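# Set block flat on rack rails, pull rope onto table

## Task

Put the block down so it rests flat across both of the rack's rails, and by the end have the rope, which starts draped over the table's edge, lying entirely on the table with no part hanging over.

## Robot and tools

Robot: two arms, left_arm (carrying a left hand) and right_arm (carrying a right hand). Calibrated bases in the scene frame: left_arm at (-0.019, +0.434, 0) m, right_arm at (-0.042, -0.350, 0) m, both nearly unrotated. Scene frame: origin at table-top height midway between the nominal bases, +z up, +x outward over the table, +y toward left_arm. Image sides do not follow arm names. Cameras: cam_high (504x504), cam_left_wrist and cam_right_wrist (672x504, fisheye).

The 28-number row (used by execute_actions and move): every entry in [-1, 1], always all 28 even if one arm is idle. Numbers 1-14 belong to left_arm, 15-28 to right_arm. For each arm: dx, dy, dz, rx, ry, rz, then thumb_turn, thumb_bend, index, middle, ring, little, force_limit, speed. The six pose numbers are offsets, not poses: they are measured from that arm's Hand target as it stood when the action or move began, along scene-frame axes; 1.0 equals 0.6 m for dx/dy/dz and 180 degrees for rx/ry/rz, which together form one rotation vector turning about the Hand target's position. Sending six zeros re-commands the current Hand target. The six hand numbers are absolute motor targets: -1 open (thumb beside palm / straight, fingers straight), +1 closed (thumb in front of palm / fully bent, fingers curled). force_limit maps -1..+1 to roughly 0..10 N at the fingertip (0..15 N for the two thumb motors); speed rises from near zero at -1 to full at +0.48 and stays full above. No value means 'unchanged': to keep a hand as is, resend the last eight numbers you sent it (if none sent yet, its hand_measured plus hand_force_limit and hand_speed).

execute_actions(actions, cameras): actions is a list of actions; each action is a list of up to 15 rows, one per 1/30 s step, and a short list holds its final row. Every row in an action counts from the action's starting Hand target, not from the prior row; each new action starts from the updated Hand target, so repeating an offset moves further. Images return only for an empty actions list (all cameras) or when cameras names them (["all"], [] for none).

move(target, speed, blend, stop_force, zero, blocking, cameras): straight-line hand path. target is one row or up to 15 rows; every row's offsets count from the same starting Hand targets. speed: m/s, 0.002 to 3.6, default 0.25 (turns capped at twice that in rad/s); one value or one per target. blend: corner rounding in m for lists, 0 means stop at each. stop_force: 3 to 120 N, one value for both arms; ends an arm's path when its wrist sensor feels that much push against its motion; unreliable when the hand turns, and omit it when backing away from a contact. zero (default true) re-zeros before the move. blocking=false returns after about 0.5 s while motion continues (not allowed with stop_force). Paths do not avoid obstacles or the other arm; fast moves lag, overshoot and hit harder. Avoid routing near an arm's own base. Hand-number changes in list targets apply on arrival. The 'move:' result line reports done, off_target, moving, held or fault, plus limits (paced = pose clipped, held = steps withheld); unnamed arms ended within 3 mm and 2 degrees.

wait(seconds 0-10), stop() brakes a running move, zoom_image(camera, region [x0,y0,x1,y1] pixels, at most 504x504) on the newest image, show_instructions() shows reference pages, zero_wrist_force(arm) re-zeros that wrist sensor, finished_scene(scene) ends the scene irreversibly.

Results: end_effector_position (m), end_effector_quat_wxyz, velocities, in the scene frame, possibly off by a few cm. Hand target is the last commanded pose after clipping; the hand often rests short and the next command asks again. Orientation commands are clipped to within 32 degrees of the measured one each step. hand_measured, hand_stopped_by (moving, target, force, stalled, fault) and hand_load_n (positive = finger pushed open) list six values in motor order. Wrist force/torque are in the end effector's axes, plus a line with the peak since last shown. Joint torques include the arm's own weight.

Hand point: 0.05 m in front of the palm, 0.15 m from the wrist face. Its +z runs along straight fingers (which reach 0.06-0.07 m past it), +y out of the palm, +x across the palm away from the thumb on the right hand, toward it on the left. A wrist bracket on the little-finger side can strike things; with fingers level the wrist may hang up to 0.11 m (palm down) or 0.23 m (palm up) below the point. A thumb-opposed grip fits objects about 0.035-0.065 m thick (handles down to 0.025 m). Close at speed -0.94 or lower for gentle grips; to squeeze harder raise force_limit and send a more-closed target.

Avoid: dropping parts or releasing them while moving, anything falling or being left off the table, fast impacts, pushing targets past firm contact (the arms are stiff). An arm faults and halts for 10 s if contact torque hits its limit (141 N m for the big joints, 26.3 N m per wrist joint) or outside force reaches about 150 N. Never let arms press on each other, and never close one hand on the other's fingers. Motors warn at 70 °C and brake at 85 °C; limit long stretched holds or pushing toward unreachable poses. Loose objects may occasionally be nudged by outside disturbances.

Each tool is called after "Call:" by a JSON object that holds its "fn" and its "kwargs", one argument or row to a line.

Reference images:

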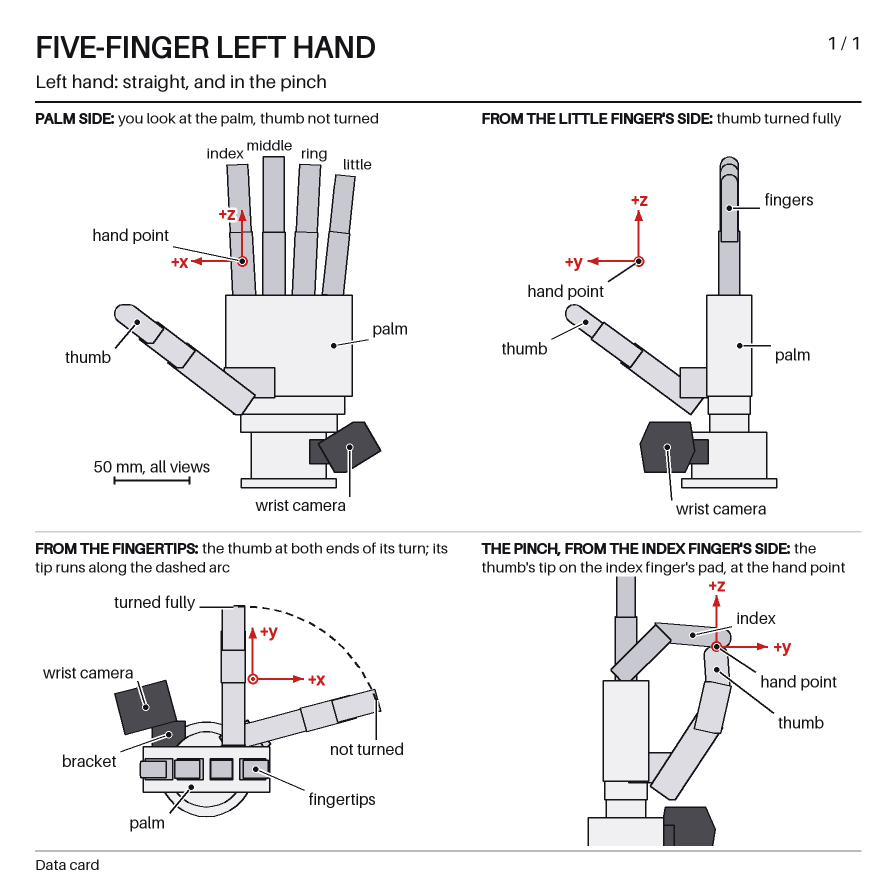

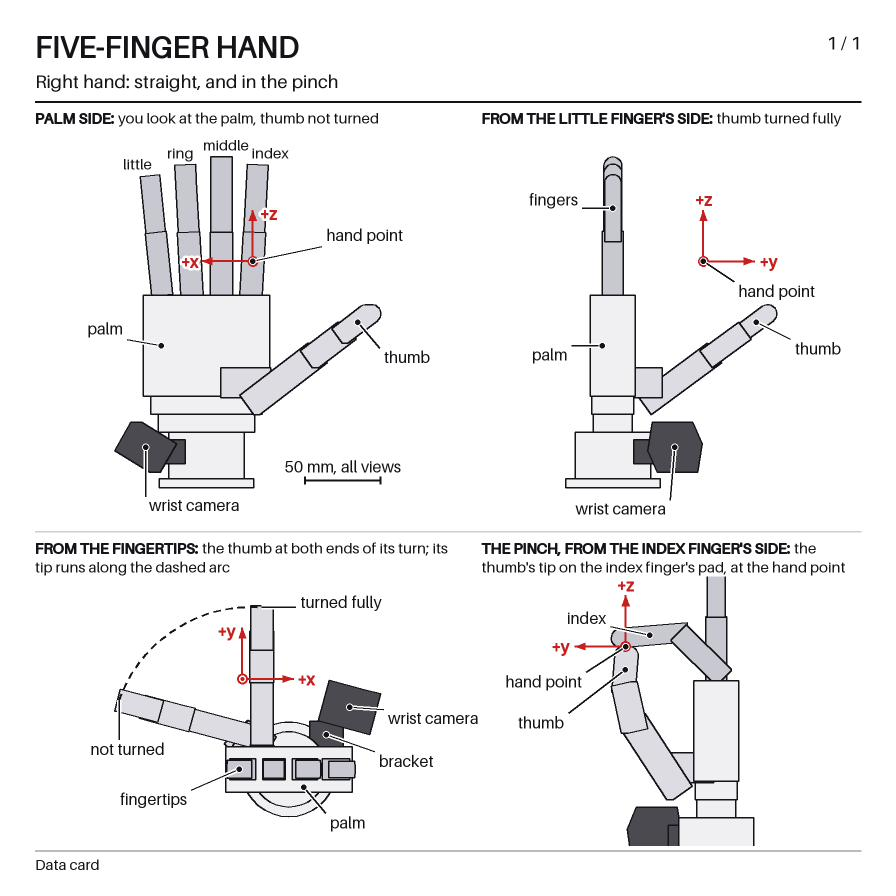

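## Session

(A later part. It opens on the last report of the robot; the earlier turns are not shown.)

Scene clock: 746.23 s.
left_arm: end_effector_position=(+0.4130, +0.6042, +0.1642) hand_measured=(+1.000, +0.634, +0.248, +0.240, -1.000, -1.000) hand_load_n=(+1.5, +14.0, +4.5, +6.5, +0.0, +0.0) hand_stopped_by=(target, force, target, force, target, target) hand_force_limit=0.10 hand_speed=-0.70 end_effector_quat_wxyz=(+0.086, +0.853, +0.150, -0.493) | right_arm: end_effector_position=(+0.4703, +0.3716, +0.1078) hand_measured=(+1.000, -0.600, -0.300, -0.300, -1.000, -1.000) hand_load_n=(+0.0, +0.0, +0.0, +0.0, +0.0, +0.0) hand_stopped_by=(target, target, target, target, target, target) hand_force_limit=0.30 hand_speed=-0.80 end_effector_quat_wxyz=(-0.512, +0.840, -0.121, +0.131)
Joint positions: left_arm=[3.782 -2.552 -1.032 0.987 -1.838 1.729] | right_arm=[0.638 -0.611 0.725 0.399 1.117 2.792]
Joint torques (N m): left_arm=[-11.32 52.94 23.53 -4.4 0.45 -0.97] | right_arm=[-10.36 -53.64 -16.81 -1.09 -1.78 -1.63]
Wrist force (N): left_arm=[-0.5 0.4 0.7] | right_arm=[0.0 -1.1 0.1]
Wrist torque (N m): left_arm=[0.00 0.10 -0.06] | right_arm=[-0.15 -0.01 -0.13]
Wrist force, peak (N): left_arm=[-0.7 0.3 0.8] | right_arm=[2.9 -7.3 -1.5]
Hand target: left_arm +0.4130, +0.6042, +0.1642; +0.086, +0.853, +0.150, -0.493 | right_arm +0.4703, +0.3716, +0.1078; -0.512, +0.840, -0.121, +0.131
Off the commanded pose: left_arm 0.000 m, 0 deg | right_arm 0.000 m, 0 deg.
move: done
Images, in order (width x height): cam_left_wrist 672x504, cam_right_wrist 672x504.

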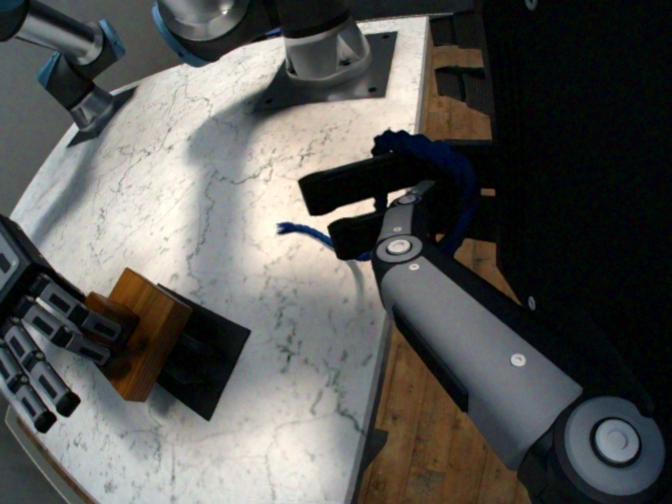

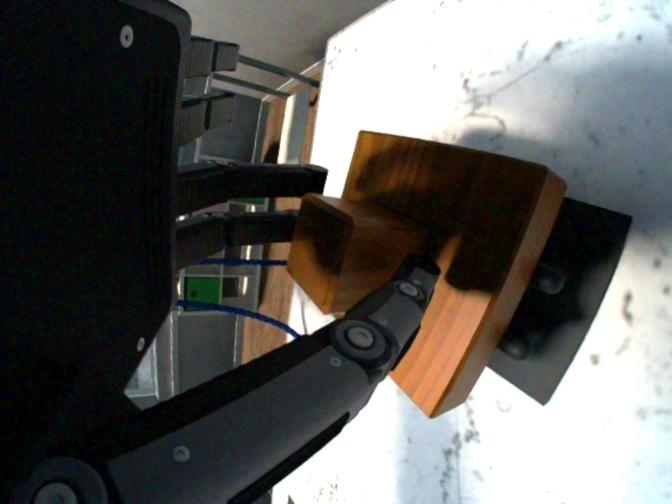

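Call:
{"fn": "move", "kwargs": {
  "target": [
    [0,0,0,0,0,0,1,1.0,0.25,0.25,-1,-1,0.1,-0.7,-0.003,-0.005,0.15,0,0,0,1,-0.6,-0.9,-0.9,-1,-1,0.3,-0.5],
    [0,0,0,0,0,0,1,1.0,0.25,0.25,-1,-1,0.1,-0.7,-0.2,-0.5,0.35,0,0,0,1,-0.6,-0.9,-0.9,-1,-1,0.3,-0.5]
  ],
  "speed": [0.08, 0.3],
  "blend": 0.01,
  "cameras": ["all"]
}}

Call:
{"fn": "zoom_image", "kwargs": {
  "camera": "cam_left_wrist",
  "region": [60, 180, 400, 440]
}}

Call:
{"fn": "zoom_image", "kwargs": {
  "camera": "cam_high",
  "region": [200, 0, 400, 180]
}}

Scene clock: 758.90 s.
left_arm: end_effector_position=(+0.4130, +0.6042, +0.1642) hand_measured=(+1.000, +0.634, +0.248, +0.240, -1.000, -1.000) hand_load_n=(+1.5, +14.0, +4.0, +6.5, +0.0, +0.0) hand_stopped_by=(target, force, target, force, target, target) hand_force_limit=0.10 hand_speed=-0.70 end_effector_quat_wxyz=(+0.086, +0.853, +0.150, -0.493) | right_arm: end_effector_position=(+0.3503, +0.0718, +0.3178) hand_measured=(+1.000, -0.600, -0.900, -0.900, -1.000, -1.000) hand_load_n=(+0.0, +0.0, +0.0, +0.0, +0.0, +0.0) hand_stopped_by=(target, target, target, target, target, target) hand_force_limit=0.30 hand_speed=-0.50 end_effector_quat_wxyz=(-0.512, +0.840, -0.121, +0.131)
Joint positions: left_arm=[3.782 -2.552 -1.032 0.987 -1.838 1.729] | right_arm=[0.238 -1.433 1.486 0.623 0.784 2.518]
Joint torques (N m): left_arm=[-10.97 53.67 23.01 -4.44 0.26 -0.68] | right_arm=[-11.04 -39.4 -11.64 2.08 -2.57 -1.96]
Wrist force (N): left_arm=[-0.6 0.2 0.8] | right_arm=[-0.2 -1.3 0.1]
Wrist torque (N m): left_arm=[-0.03 0.12 -0.06] | right_arm=[-0.17 0.03 0.08]
Wrist force, peak (N): left_arm=[-0.7 0.1 1.0] | right_arm=[-0.4 -1.8 0.0]
Hand target: left_arm +0.4130, +0.6042, +0.1642; +0.086, +0.853, +0.150, -0.493 | right_arm +0.3503, +0.0716, +0.3178; -0.512, +0.840, -0.121, +0.131
Off the commanded pose: left_arm 0.000 m, 0 deg | right_arm 0.000 m, 0 deg.
move: done

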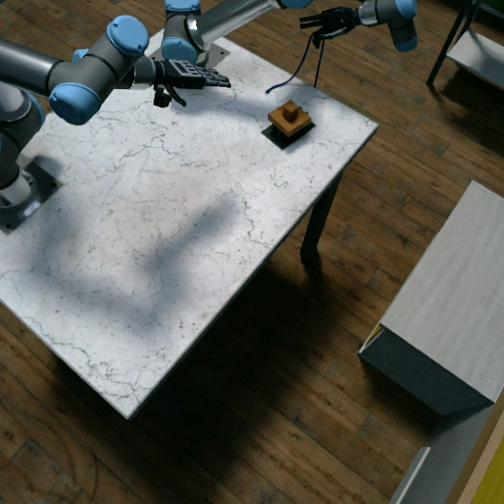

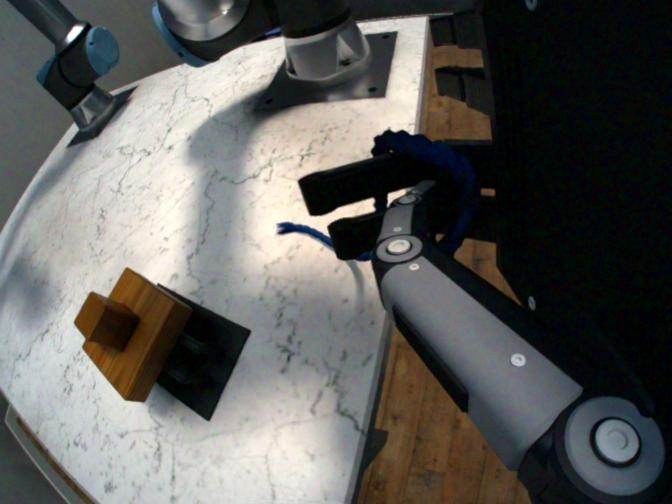

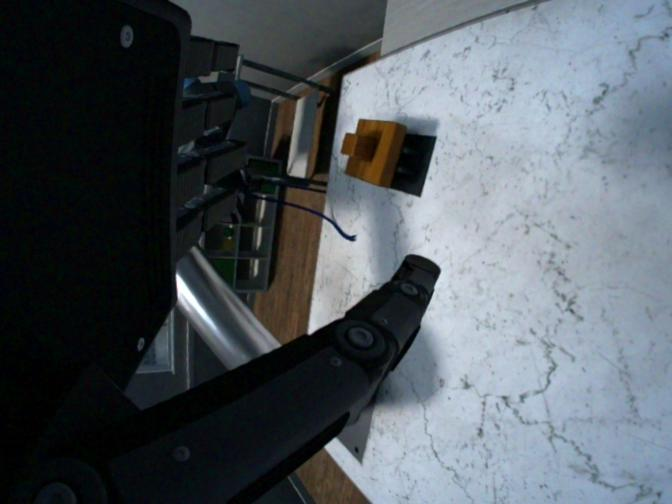

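Scaled by 1.482 from the camera's 672x504 image, which has a finer 960x720 frame.

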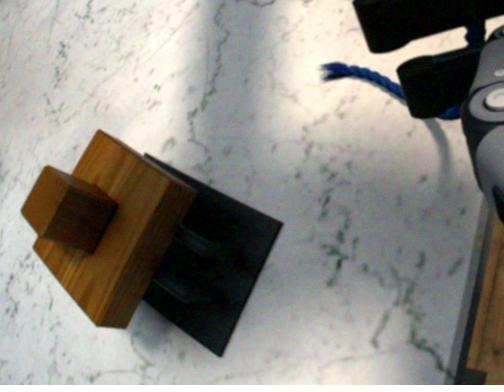

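Scaled by 2.520 from the camera's 504x504 image, which has a finer 720x720 frame.

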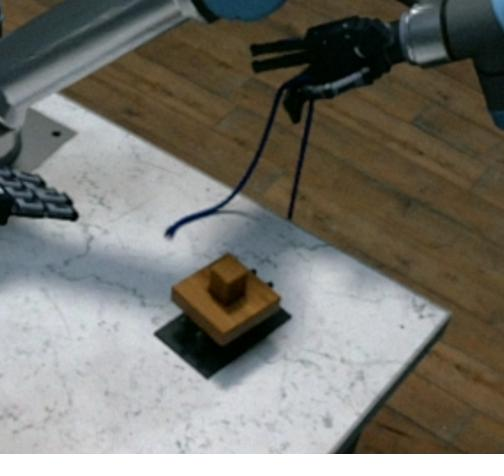

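Call:
{"fn": "move", "kwargs": {
  "target": [0.0,0.03,0.33,0,0,0,1,1.0,0.25,0.25,-1,-1,0.1,-0.7,0.1,-0.65,0.1,0,0,0,1,-0.6,-0.9,-0.9,-1,-1,0.3,-0.5],
  "speed": 0.25
}}

Call:
{"fn": "move", "kwargs": {
  "target": [
    [-0.28,-0.2,0.0,0,0,0,1,1.0,0.25,0.25,-1,-1,0.1,-0.7,0,0,0,0,0,0,1,-0.6,-0.9,-0.9,-1,-1,0.3,-0.5],
    [-0.3,-0.6,0.0,0,0,0,1,1.0,0.25,0.25,-1,-1,0.1,-0.7,0,0,0,0,0,0,1,-0.6,-0.9,-0.9,-1,-1,0.3,-0.5]
  ],
  "speed": 0.2,
  "blend": 0.05,
  "cameras": ["all"]
}}

Scene clock: 780.67 s.
left_arm: end_effector_position=(+0.4111, +0.6187, +0.3347) hand_measured=(+1.000, +0.634, +0.248, +0.240, -1.000, -1.000) hand_load_n=(+1.5, +14.0, +4.0, +6.5, +0.0, +0.0) hand_stopped_by=(target, force, target, force, target, target) hand_force_limit=0.10 hand_speed=-0.70 end_effector_quat_wxyz=(+0.086, +0.853, +0.150, -0.492) | right_arm: end_effector_position=(+0.4103, -0.3184, +0.3778) hand_measured=(+1.000, -0.600, -0.900, -0.900, -1.000, -1.000) hand_load_n=(+0.0, +0.0, +0.0, +0.0, +0.0, +0.0) hand_stopped_by=(target, target, target, target, target, target) hand_force_limit=0.30 hand_speed=-0.50 end_effector_quat_wxyz=(-0.512, +0.840, -0.121, +0.131)
Joint positions: left_arm=[3.801 -2.432 -0.806 0.645 -1.854 1.74] | right_arm=[-0.725 -1.31 1.515 1.909 0.542 0.85]
Joint torques (N m): left_arm=[-11.17 47.72 9.66 -0.67 1.65 -1.12] | right_arm=[-13.19 -18.36 -8.79 4.36 0.58 -2.21]
Wrist force (N): left_arm=[-0.4 0.6 0.7] | right_arm=[-0.4 -1.6 -0.3]
Wrist torque (N m): left_arm=[0.03 0.08 -0.20] | right_arm=[-0.21 0.07 0.04]
Wrist force, peak (N): left_arm=[-2.7 -0.1 -0.5] | right_arm=[-0.7 -1.7 1.0]
Hand target: left_arm +0.4111, +0.6187, +0.3347; +0.086, +0.853, +0.150, -0.492 (not the last commanded pose) | right_arm +0.4103, -0.3184, +0.3778; -0.512, +0.840, -0.121, +0.131
Off the commanded pose: left_arm 0.028 m, 0 deg | right_arm 0.000 m, 0 deg.
move: held (left_arm; a check stopped the path); limits=held
pose unreachable (left arm): on one or more control steps of this call, first in action 0 (counted from 0), this arm could not follow its commanded pose, so it was not sent that pose on those steps. It may still have moved: this result reports where it is.
cause: moving toward the commanded pose would bring two parts of the arm too close to each other (joints 4 (wrist 1) to 6 (wrist 3) lie between them).

Scene clock: 783.67 s.
left_arm: end_effector_position=(+0.2311, +0.2589, +0.3347) hand_measured=(+1.000, +0.634, +0.248, +0.240, -1.000, -1.000) hand_load_n=(+1.5, +14.0, +4.0, +6.5, +0.5, +0.0) hand_stopped_by=(target, force, target, force, target, target) hand_force_limit=0.10 hand_speed=-0.70 end_effector_quat_wxyz=(+0.086, +0.853, +0.150, -0.492) | right_arm: end_effector_position=(+0.4103, -0.3184, +0.3778) hand_measured=(+1.000, -0.600, -0.900, -0.900, -1.000, -1.000) hand_load_n=(+0.0, +0.0, +0.0, +0.0, +0.0, +0.0) hand_stopped_by=(target, target, target, target, target, target) hand_force_limit=0.30 hand_speed=-0.50 end_effector_quat_wxyz=(-0.512, +0.840, -0.121, +0.131)
Joint positions: left_arm=[3.328 -1.807 -1.798 0.992 -1.446 1.498] | right_arm=[-0.725 -1.31 1.515 1.909 0.542 0.85]
Joint torques (N m): left_arm=[-12.04 19.91 23.48 -0.8 2.05 -0.85] | right_arm=[-13.11 -18.78 -9.14 4.22 0.56 -2.14]
Wrist force (N): left_arm=[0.3 -0.1 0.5] | right_arm=[-0.3 -1.4 -0.5]
Wrist torque (N m): left_arm=[-0.06 -0.05 -0.03] | right_arm=[-0.17 0.07 0.05]
Wrist force, peak (N): left_arm=[-0.5 1.0 1.5] | right_arm=[-0.2 -1.7 -0.4]
Hand target: left_arm +0.2311, +0.2587, +0.3347; +0.086, +0.853, +0.150, -0.492 | right_arm +0.4103, -0.3184, +0.3778; -0.512, +0.840, -0.121, +0.131
Off the commanded pose: left_arm 0.000 m, 0 deg | right_arm 0.000 m, 0 deg.
move: done

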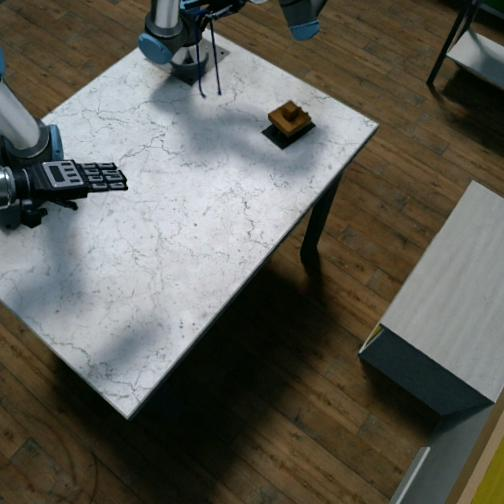

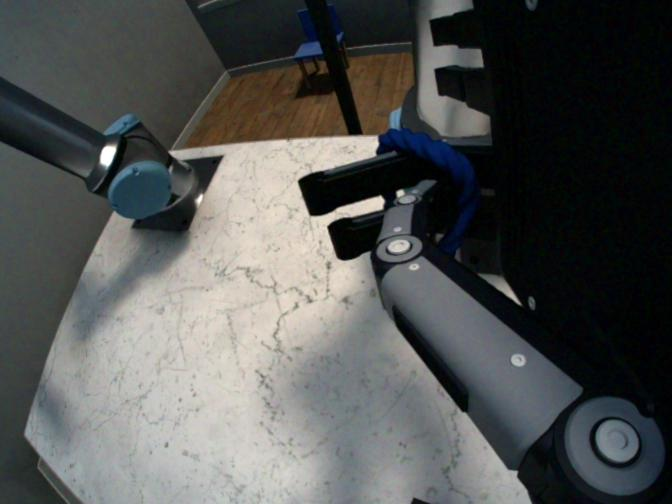

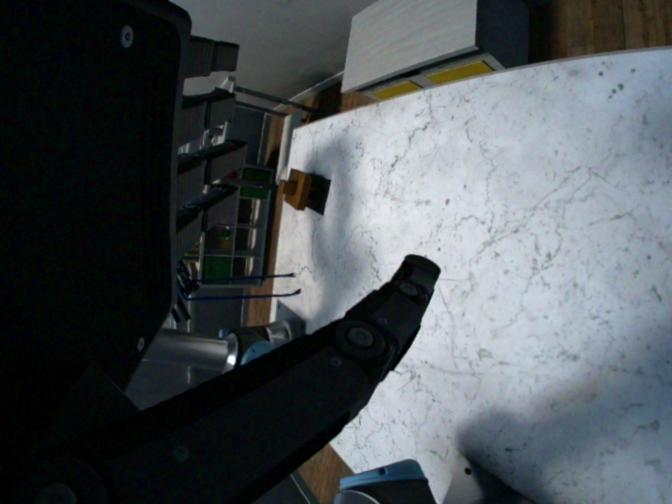

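Call:
{"fn": "move", "kwargs": {
  "target": [
    [0.05,-0.15,-0.2,0,0,0,1,1.0,0.25,0.25,-1,-1,0.1,-0.7,0,0,0,0,0,0,1,-0.6,-0.9,-0.9,-1,-1,0.3,-0.5],
    [0.05,-0.4,-0.40,0,0,0,1,1.0,0.25,0.25,-1,-1,0.1,-0.7,0,0,0,0,0,0,1,-0.6,-0.9,-0.9,-1,-1,0.3,-0.5]
  ],
  "speed": 0.15,
  "blend": 0.05,
  "cameras": ["all"]
}}

Call:
{"fn": "zoom_image", "kwargs": {
  "camera": "cam_high",
  "region": [120, 0, 360, 180]
}}

Scene clock: 792.47 s.
left_arm: end_effector_position=(+0.2611, +0.0189, +0.0948) hand_measured=(+1.000, +0.634, +0.248, +0.240, -1.000, -1.000) hand_load_n=(+1.5, +14.0, +4.5, +6.5, +0.0, +0.0) hand_stopped_by=(target, force, target, force, target, target) hand_force_limit=0.10 hand_speed=-0.70 end_effector_quat_wxyz=(+0.086, +0.853, +0.150, -0.492) | right_arm: end_effector_position=(+0.4103, -0.3184, +0.3778) hand_measured=(+1.000, -0.600, -0.900, -0.900, -1.000, -1.000) hand_load_n=(+0.0, +0.0, -0.5, +0.0, +0.0, +0.0) hand_stopped_by=(target, target, target, target, target, target) hand_force_limit=0.30 hand_speed=-0.50 end_effector_quat_wxyz=(-0.512, +0.840, -0.121, +0.131)
Joint positions: left_arm=[2.803 -2.386 -1.577 1.457 -1.004 1.193] | right_arm=[-0.725 -1.31 1.515 1.909 0.542 0.85]
Joint torques (N m): left_arm=[-9.59 40.2 20.84 -0.66 2.13 -0.72] | right_arm=[-12.95 -18.58 -9.06 4.15 0.52 -2.06]
Wrist force (N): left_arm=[-0.4 0.5 0.8] | right_arm=[-0.1 -1.7 -0.2]
Wrist torque (N m): left_arm=[0.02 0.07 -0.09] | right_arm=[-0.23 0.01 0.05]
Wrist force, peak (N): left_arm=[-0.3 0.8 1.2] | right_arm=[-0.2 -1.9 -0.3]
Hand target: left_arm +0.2611, +0.0187, +0.0947; +0.086, +0.853, +0.150, -0.492 | right_arm +0.4103, -0.3184, +0.3778; -0.512, +0.840, -0.121, +0.131
Off the commanded pose: left_arm 0.000 m, 0 deg | right_arm 0.000 m, 0 deg.
move: done

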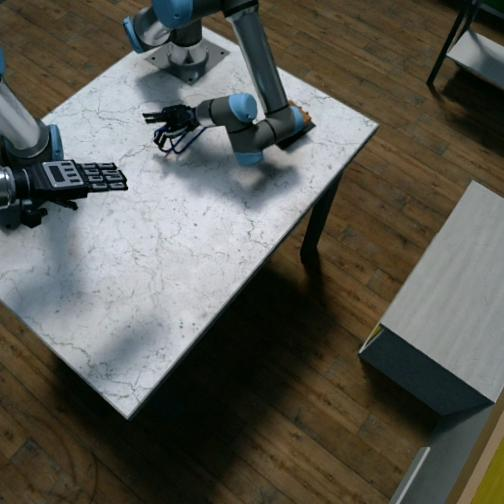

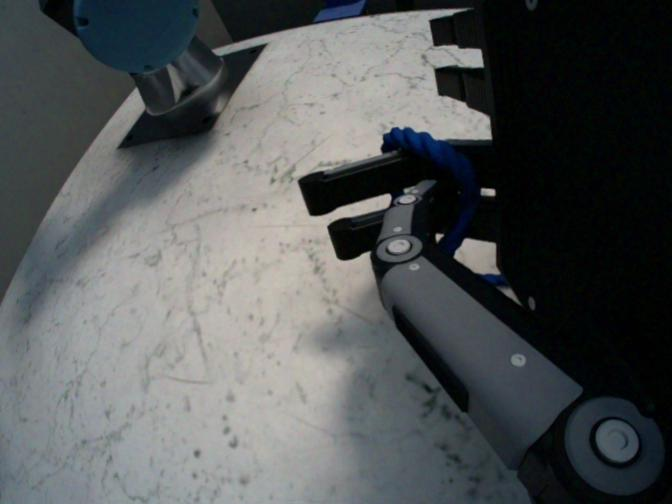

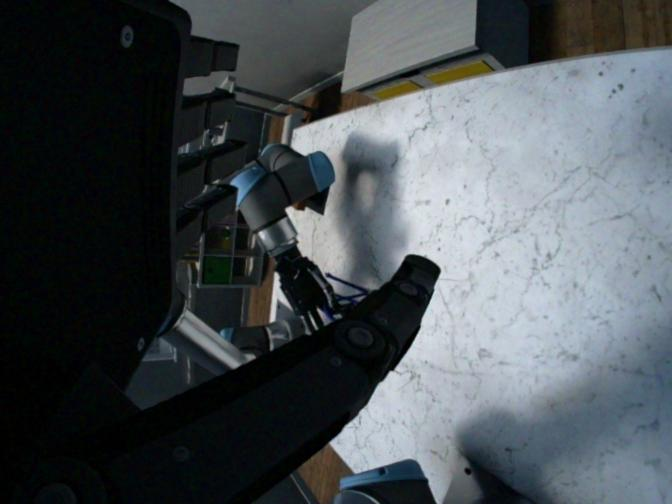

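Scaled by 2.100 from the camera's 504x504 image, which has a finer 720x720 frame.

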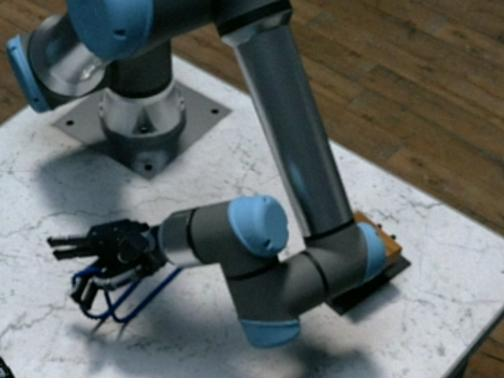

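Call:
{"fn": "move", "kwargs": {
  "target": [0,0.0,0.08,0,-0.324,0,1,1.0,0.25,0.25,-1,-1,0.1,-0.7,0,0,0,0,0,0,1,-0.6,-0.9,-0.9,-1,-1,0.3,-0.5],
  "speed": 0.3
}}

Call:
{"fn": "move", "kwargs": {
  "target": [0,0.0,-0.09,0,0,0,1,1.0,0.25,0.25,-1,-1,0.1,-0.7,0,0,0,0,0,0,1,-0.6,-0.9,-0.9,-1,-1,0.3,-0.5],
  "speed": 0.1,
  "stop_force": 6,
  "cameras": ["all"]
}}

Call:
{"fn": "zoom_image", "kwargs": {
  "camera": "cam_high",
  "region": [120, 0, 360, 180]
}}

Scene clock: 819.57 s.
left_arm: end_effector_position=(+0.2611, +0.0187, +0.1427) hand_measured=(+1.000, +0.634, +0.248, +0.240, -1.000, -1.000) hand_load_n=(+1.5, +13.5, +4.0, +6.5, +0.0, +0.0) hand_stopped_by=(target, force, target, force, target, target) hand_force_limit=0.10 hand_speed=-0.70 end_effector_quat_wxyz=(+0.148, +0.985, +0.089, -0.014) | right_arm: end_effector_position=(+0.4103, -0.3184, +0.3778) hand_measured=(+1.000, -0.600, -0.900, -0.900, -1.000, -1.000) hand_load_n=(+0.0, +0.0, +0.0, -0.5, +0.0, +0.0) hand_stopped_by=(target, target, target, target, target, target) hand_force_limit=0.30 hand_speed=-0.50 end_effector_quat_wxyz=(-0.512, +0.840, -0.121, +0.131)
Joint positions: left_arm=[2.606 -1.829 -1.826 2.234 -1.311 0.853] | right_arm=[-0.725 -1.31 1.515 1.909 0.542 0.85]
Joint torques (N m): left_arm=[-10.26 37.84 7.51 -0.29 -1.19 -1.15] | right_arm=[-13 -19.12 -9.56 4.17 0.66 -1.9]
Wrist force (N): left_arm=[-1.0 -0.3 0.3] | right_arm=[-0.2 -1.1 -0.3]
Wrist torque (N m): left_arm=[-0.11 0.05 -0.12] | right_arm=[-0.14 0.03 0.07]
Wrist force, peak (N): left_arm=[-1.3 -0.4 0.6] | right_arm=[-0.2 -1.8 -0.3]
Hand target: left_arm +0.2611, +0.0187, +0.1427; +0.148, +0.985, +0.089, -0.014 | right_arm +0.4103, -0.3184, +0.3778; -0.512, +0.840, -0.121, +0.131
Off the commanded pose: left_arm 0.000 m, 0 deg | right_arm 0.000 m, 0 deg.
move: done

Scene clock: 821.37 s.
left_arm: end_effector_position=(+0.2611, +0.0187, +0.0887) hand_measured=(+1.000, +0.634, +0.248, +0.240, -1.000, -1.000) hand_load_n=(+1.5, +13.5, +4.0, +6.5, +0.0, +0.0) hand_stopped_by=(target, force, target, force, target, target) hand_force_limit=0.10 hand_speed=-0.70 end_effector_quat_wxyz=(+0.148, +0.985, +0.089, -0.014) | right_arm: end_effector_position=(+0.4103, -0.3184, +0.3778) hand_measured=(+1.000, -0.600, -0.900, -0.900, -1.000, -1.000) hand_load_n=(+0.0, +0.0, +0.0, +0.0, +0.0, +0.0) hand_stopped_by=(target, target, target, target, target, target) hand_force_limit=0.30 hand_speed=-0.50 end_effector_quat_wxyz=(-0.512, +0.840, -0.121, +0.131)
Joint positions: left_arm=[2.606 -1.902 -1.891 2.372 -1.311 0.852] | right_arm=[-0.725 -1.31 1.515 1.909 0.542 0.85]
Joint torques (N m): left_arm=[-10.99 23.78 5.97 -0.22 2.09 -1.2] | right_arm=[-12.44 -18.82 -9.59 4.2 0.58 -1.87]
Wrist force (N): left_arm=[-0.9 -0.3 0.1] | right_arm=[0.0 -1.6 0.0]
Wrist torque (N m): left_arm=[-0.07 0.03 -0.11] | right_arm=[-0.23 0.00 0.06]
Wrist force, peak (N): left_arm=[-1.3 -0.7 0.3] | right_arm=[-0.3 -1.8 -0.3]
Hand target: left_arm +0.2611, +0.0187, +0.0887; +0.148, +0.985, +0.089, -0.014 | right_arm +0.4103, -0.3184, +0.3778; -0.512, +0.840, -0.121, +0.131
Off the commanded pose: left_arm 0.000 m, 0 deg | right_arm 0.000 m, 0 deg.
move: done

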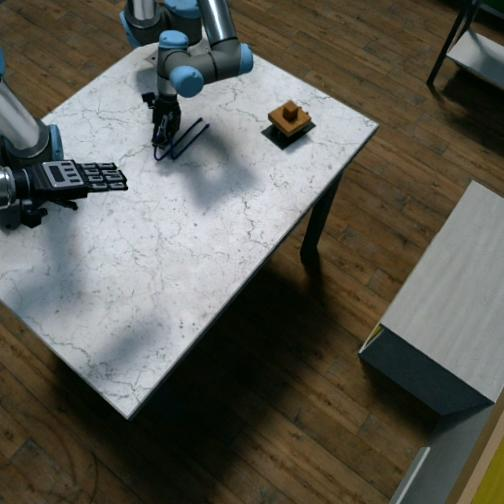

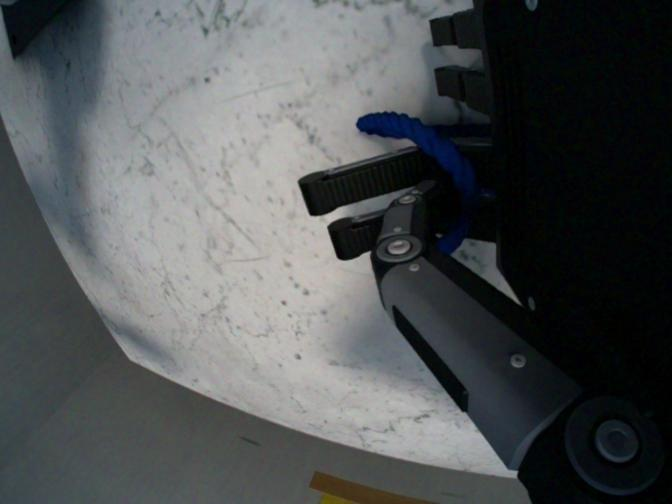

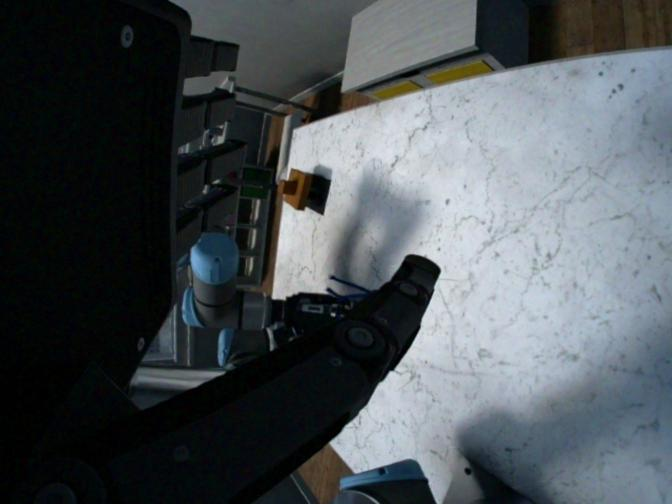

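Scaled by 2.100 from the camera's 504x504 image, which has a finer 720x720 frame.

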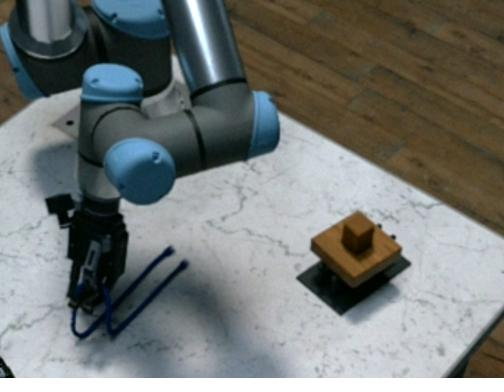

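Call:
{"fn": "move", "kwargs": {
  "target": [0,0.0,0,0,0,0,1,0.5,-0.8,-0.8,-1,-1,0.1,-0.6,0,0,0,0,0,0,1,-0.6,-0.9,-0.9,-1,-1,0.3,-0.5],
  "speed": 0.1
}}

Call:
{"fn": "move", "kwargs": {
  "target": [0,0.0,0,0,0,0,1,-0.7,-1,-1,-1,-1,0.1,-0.4,0,0,0,0,0,0,1,-0.6,-0.9,-0.9,-1,-1,0.3,-0.5],
  "speed": 0.1,
  "cameras": ["cam_left_wrist"]
}}

Call:
{"fn": "move", "kwargs": {
  "target": [0,0.02,0.25,0,0,0,1,-0.7,-1,-1,-1,-1,0.1,-0.4,0,0,0,0,0,0,1,-0.6,-0.9,-0.9,-1,-1,0.3,-0.5],
  "speed": 0.1,
  "cameras": ["all"]
}}

Call:
{"fn": "zoom_image", "kwargs": {
  "camera": "cam_high",
  "region": [120, 40, 360, 220]
}}

Scene clock: 829.23 s.
left_arm: end_effector_position=(+0.2611, +0.0187, +0.0887) hand_measured=(+1.000, +0.500, -0.800, -0.800, -1.000, -1.000) hand_load_n=(+0.0, +0.0, +0.0, +0.0, +0.0, +0.0) hand_stopped_by=(target, target, target, target, target, target) hand_force_limit=0.10 hand_speed=-0.60 end_effector_quat_wxyz=(+0.148, +0.985, +0.089, -0.014) | right_arm: end_effector_position=(+0.4103, -0.3184, +0.3778) hand_measured=(+1.000, -0.600, -0.900, -0.900, -1.000, -1.000) hand_load_n=(+0.0, +0.0, +0.0, +0.0, +0.0, +0.0) hand_stopped_by=(target, target, target, target, target, target) hand_force_limit=0.30 hand_speed=-0.50 end_effector_quat_wxyz=(-0.512, +0.840, -0.121, +0.131)
Joint positions: left_arm=[2.606 -1.902 -1.891 2.372 -1.311 0.852] | right_arm=[-0.725 -1.31 1.515 1.909 0.542 0.85]
Joint torques (N m): left_arm=[-10.05 23.54 8.46 -0.43 1.4 -0.92] | right_arm=[-12.76 -19.06 -9.36 4.21 0.58 -1.78]
Wrist force (N): left_arm=[-1.0 -0.3 0.3] | right_arm=[-0.3 -1.6 -0.2]
Wrist torque (N m): left_arm=[-0.08 0.05 -0.12] | right_arm=[-0.22 0.05 0.05]
Wrist force, peak (N): left_arm=[-1.3 -0.5 0.3] | right_arm=[-0.2 -1.9 0.0]
Hand target: left_arm +0.2611, +0.0187, +0.0887; +0.148, +0.985, +0.089, -0.014 | right_arm +0.4103, -0.3184, +0.3778; -0.512, +0.840, -0.121, +0.131
Off the commanded pose: left_arm 0.000 m, 0 deg | right_arm 0.000 m, 0 deg.
move: done

Scene clock: 830.93 s.
left_arm: end_effector_position=(+0.2611, +0.0187, +0.0887) hand_measured=(+1.000, -0.700, -1.000, -0.998, -1.000, -1.000) hand_load_n=(+0.0, +0.0, +0.0, -5.5, +0.0, +0.0) hand_stopped_by=(target, target, target, target, target, target) hand_force_limit=0.10 hand_speed=-0.40 end_effector_quat_wxyz=(+0.148, +0.985, +0.089, -0.014) | right_arm: end_effector_position=(+0.4103, -0.3184, +0.3778) hand_measured=(+1.000, -0.600, -0.900, -0.900, -1.000, -1.000) hand_load_n=(+0.0, +0.0, +0.0, +0.0, +0.0, +0.0) hand_stopped_by=(target, target, target, target, target, target) hand_force_limit=0.30 hand_speed=-0.50 end_effector_quat_wxyz=(-0.512, +0.840, -0.121, +0.131)
Joint positions: left_arm=[2.606 -1.902 -1.891 2.372 -1.311 0.852] | right_arm=[-0.725 -1.31 1.515 1.909 0.542 0.85]
Joint torques (N m): left_arm=[-9.26 23.56 11.77 -0.84 0.27 -0.85] | right_arm=[-13 -18.5 -9.55 4.17 0.47 -1.83]
Wrist force (N): left_arm=[-1.4 3.5 -4.8] | right_arm=[0.0 -1.4 -0.1]
Wrist torque (N m): left_arm=[0.05 -0.06 -0.21] | right_arm=[-0.20 0.01 0.07]
Wrist force, peak (N): left_arm=[-1.7 4.1 -5.0] | right_arm=[0.0 -1.8 -0.6]
Hand target: left_arm +0.2611, +0.0187, +0.0887; +0.148, +0.985, +0.089, -0.014 | right_arm +0.4103, -0.3184, +0.3778; -0.512, +0.840, -0.121, +0.131
Off the commanded pose: left_arm 0.000 m, 0 deg | right_arm 0.000 m, 0 deg.
move: done
Images, in order (width x height): cam_left_wrist 672x504.

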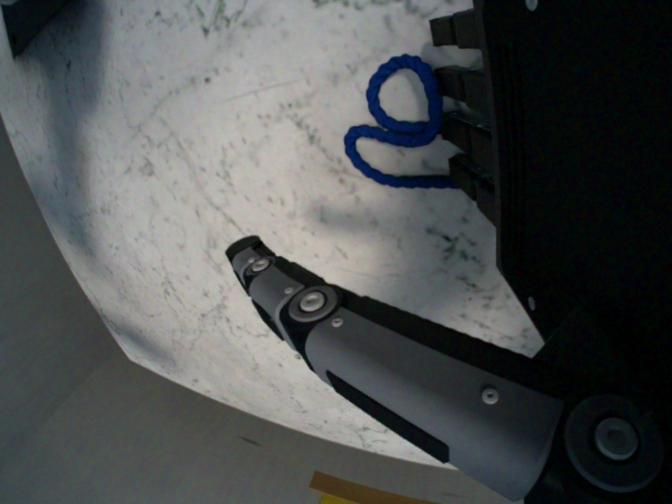

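Scene clock: 833.07 s.
left_arm: end_effector_position=(+0.2611, +0.0307, +0.2385) hand_measured=(+1.000, -0.700, -1.000, -0.998, -1.000, -1.000) hand_load_n=(+0.0, +0.0, +0.0, +0.0, +0.0, +0.0) hand_stopped_by=(target, target, target, target, target, target) hand_force_limit=0.10 hand_speed=-0.40 end_effector_quat_wxyz=(+0.148, +0.985, +0.089, -0.014) end_effector_velocity=(+0.000, +0.000, +0.001) end_effector_angular_velocity=(+0.001, +0.001, +0.001) | right_arm: end_effector_position=(+0.4103, -0.3184, +0.3778) hand_measured=(+1.000, -0.600, -0.900, -0.900, -1.000, -1.000) hand_load_n=(+0.0, +0.0, +0.0, +0.0, +0.0, +0.0) hand_stopped_by=(target, target, target, target, target, target) hand_force_limit=0.30 hand_speed=-0.50 end_effector_quat_wxyz=(-0.512, +0.840, -0.121, +0.131)
Joint positions: left_arm=[2.636 -1.72 -1.698 1.989 -1.307 0.883] | right_arm=[-0.725 -1.31 1.515 1.909 0.542 0.85]
Joint velocities: left_arm=[0.001 0.001 0.003 -0.005 0 0] | right_arm=[within noise]
Joint torques (N m): left_arm=[12.11 33.75 24.52 -4.36 2 1.74] | right_arm=[-12.93 -18.87 -9.64 4.1 0.54 -1.73]
Wrist force (N): left_arm=[-1.0 -0.1 0.0] | right_arm=[-0.1 -1.6 -0.2]
Wrist torque (N m): left_arm=[-0.05 0.06 -0.26] | right_arm=[-0.21 0.03 0.06]
Wrist force, peak (N): left_arm=[-1.2 3.8 -4.9] | right_arm=[-0.2 -1.7 -0.4]
Hand target: left_arm +0.2611, +0.0307, +0.2387; +0.148, +0.985, +0.089, -0.014 | right_arm +0.4103, -0.3184, +0.3778; -0.512, +0.840, -0.121, +0.131
Off the commanded pose: left_arm 0.000 m, 0 deg | right_arm 0.000 m, 0 deg.
move: done

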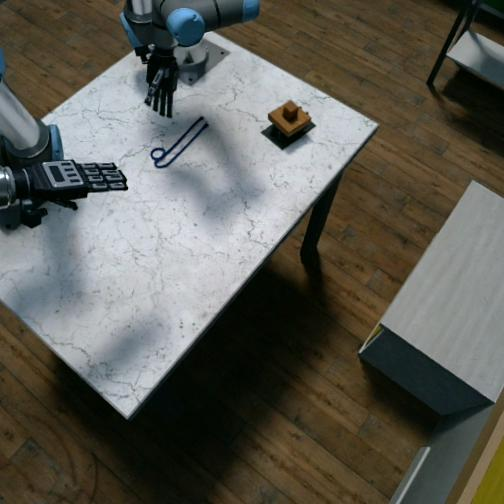

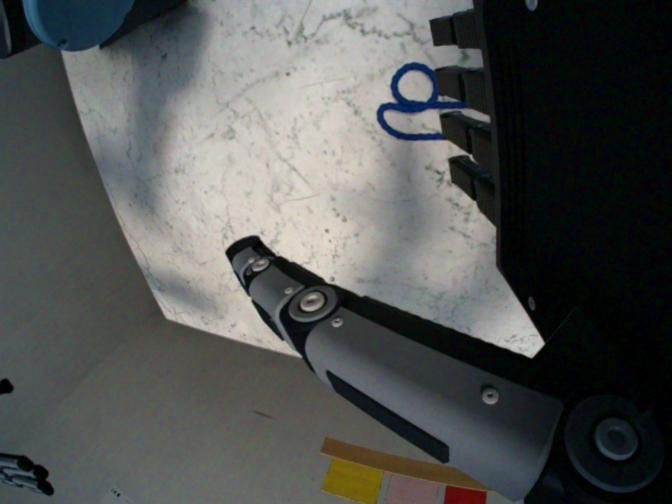

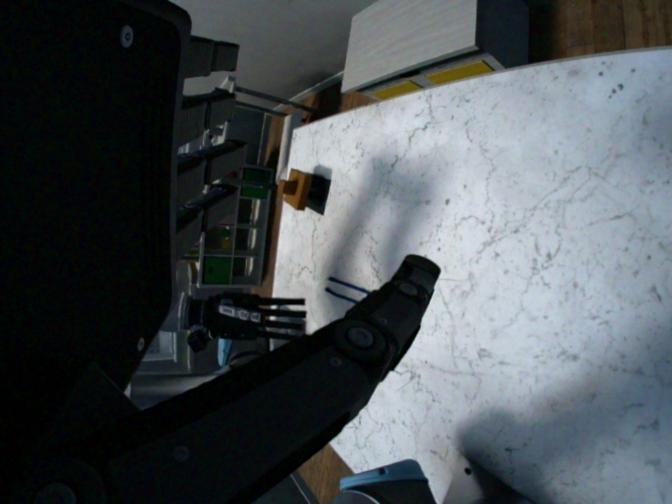

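Scaled by 2.100 from the camera's 504x504 image, which has a finer 720x720 frame.

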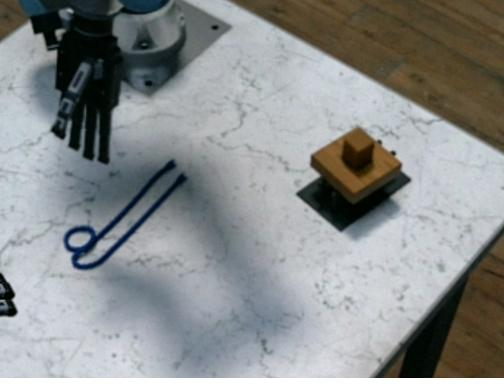

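Call:
{"fn": "zoom_image", "kwargs": {
  "camera": "cam_high",
  "region": [255, 90, 325, 160]
}}

Call:
{"fn": "zoom_image", "kwargs": {
  "camera": "cam_right_wrist",
  "region": [260, 150, 350, 230]
}}

Scaled by 7.200 from the camera's 504x504 image, which has a finer 720x720 frame.

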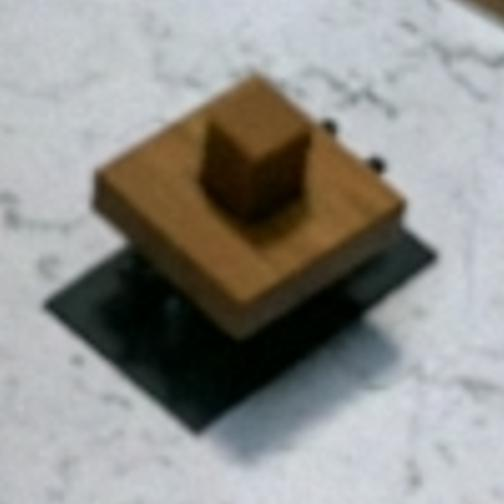

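Scaled by 5.600 from the camera's 672x504 image, which has a finer 960x720 frame.

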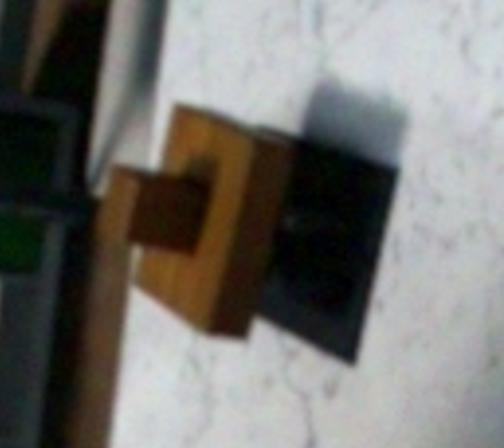

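Call:
{"fn": "finished_scene", "kwargs": {
  "scene": 2
}}

The scene is finished: the task was done.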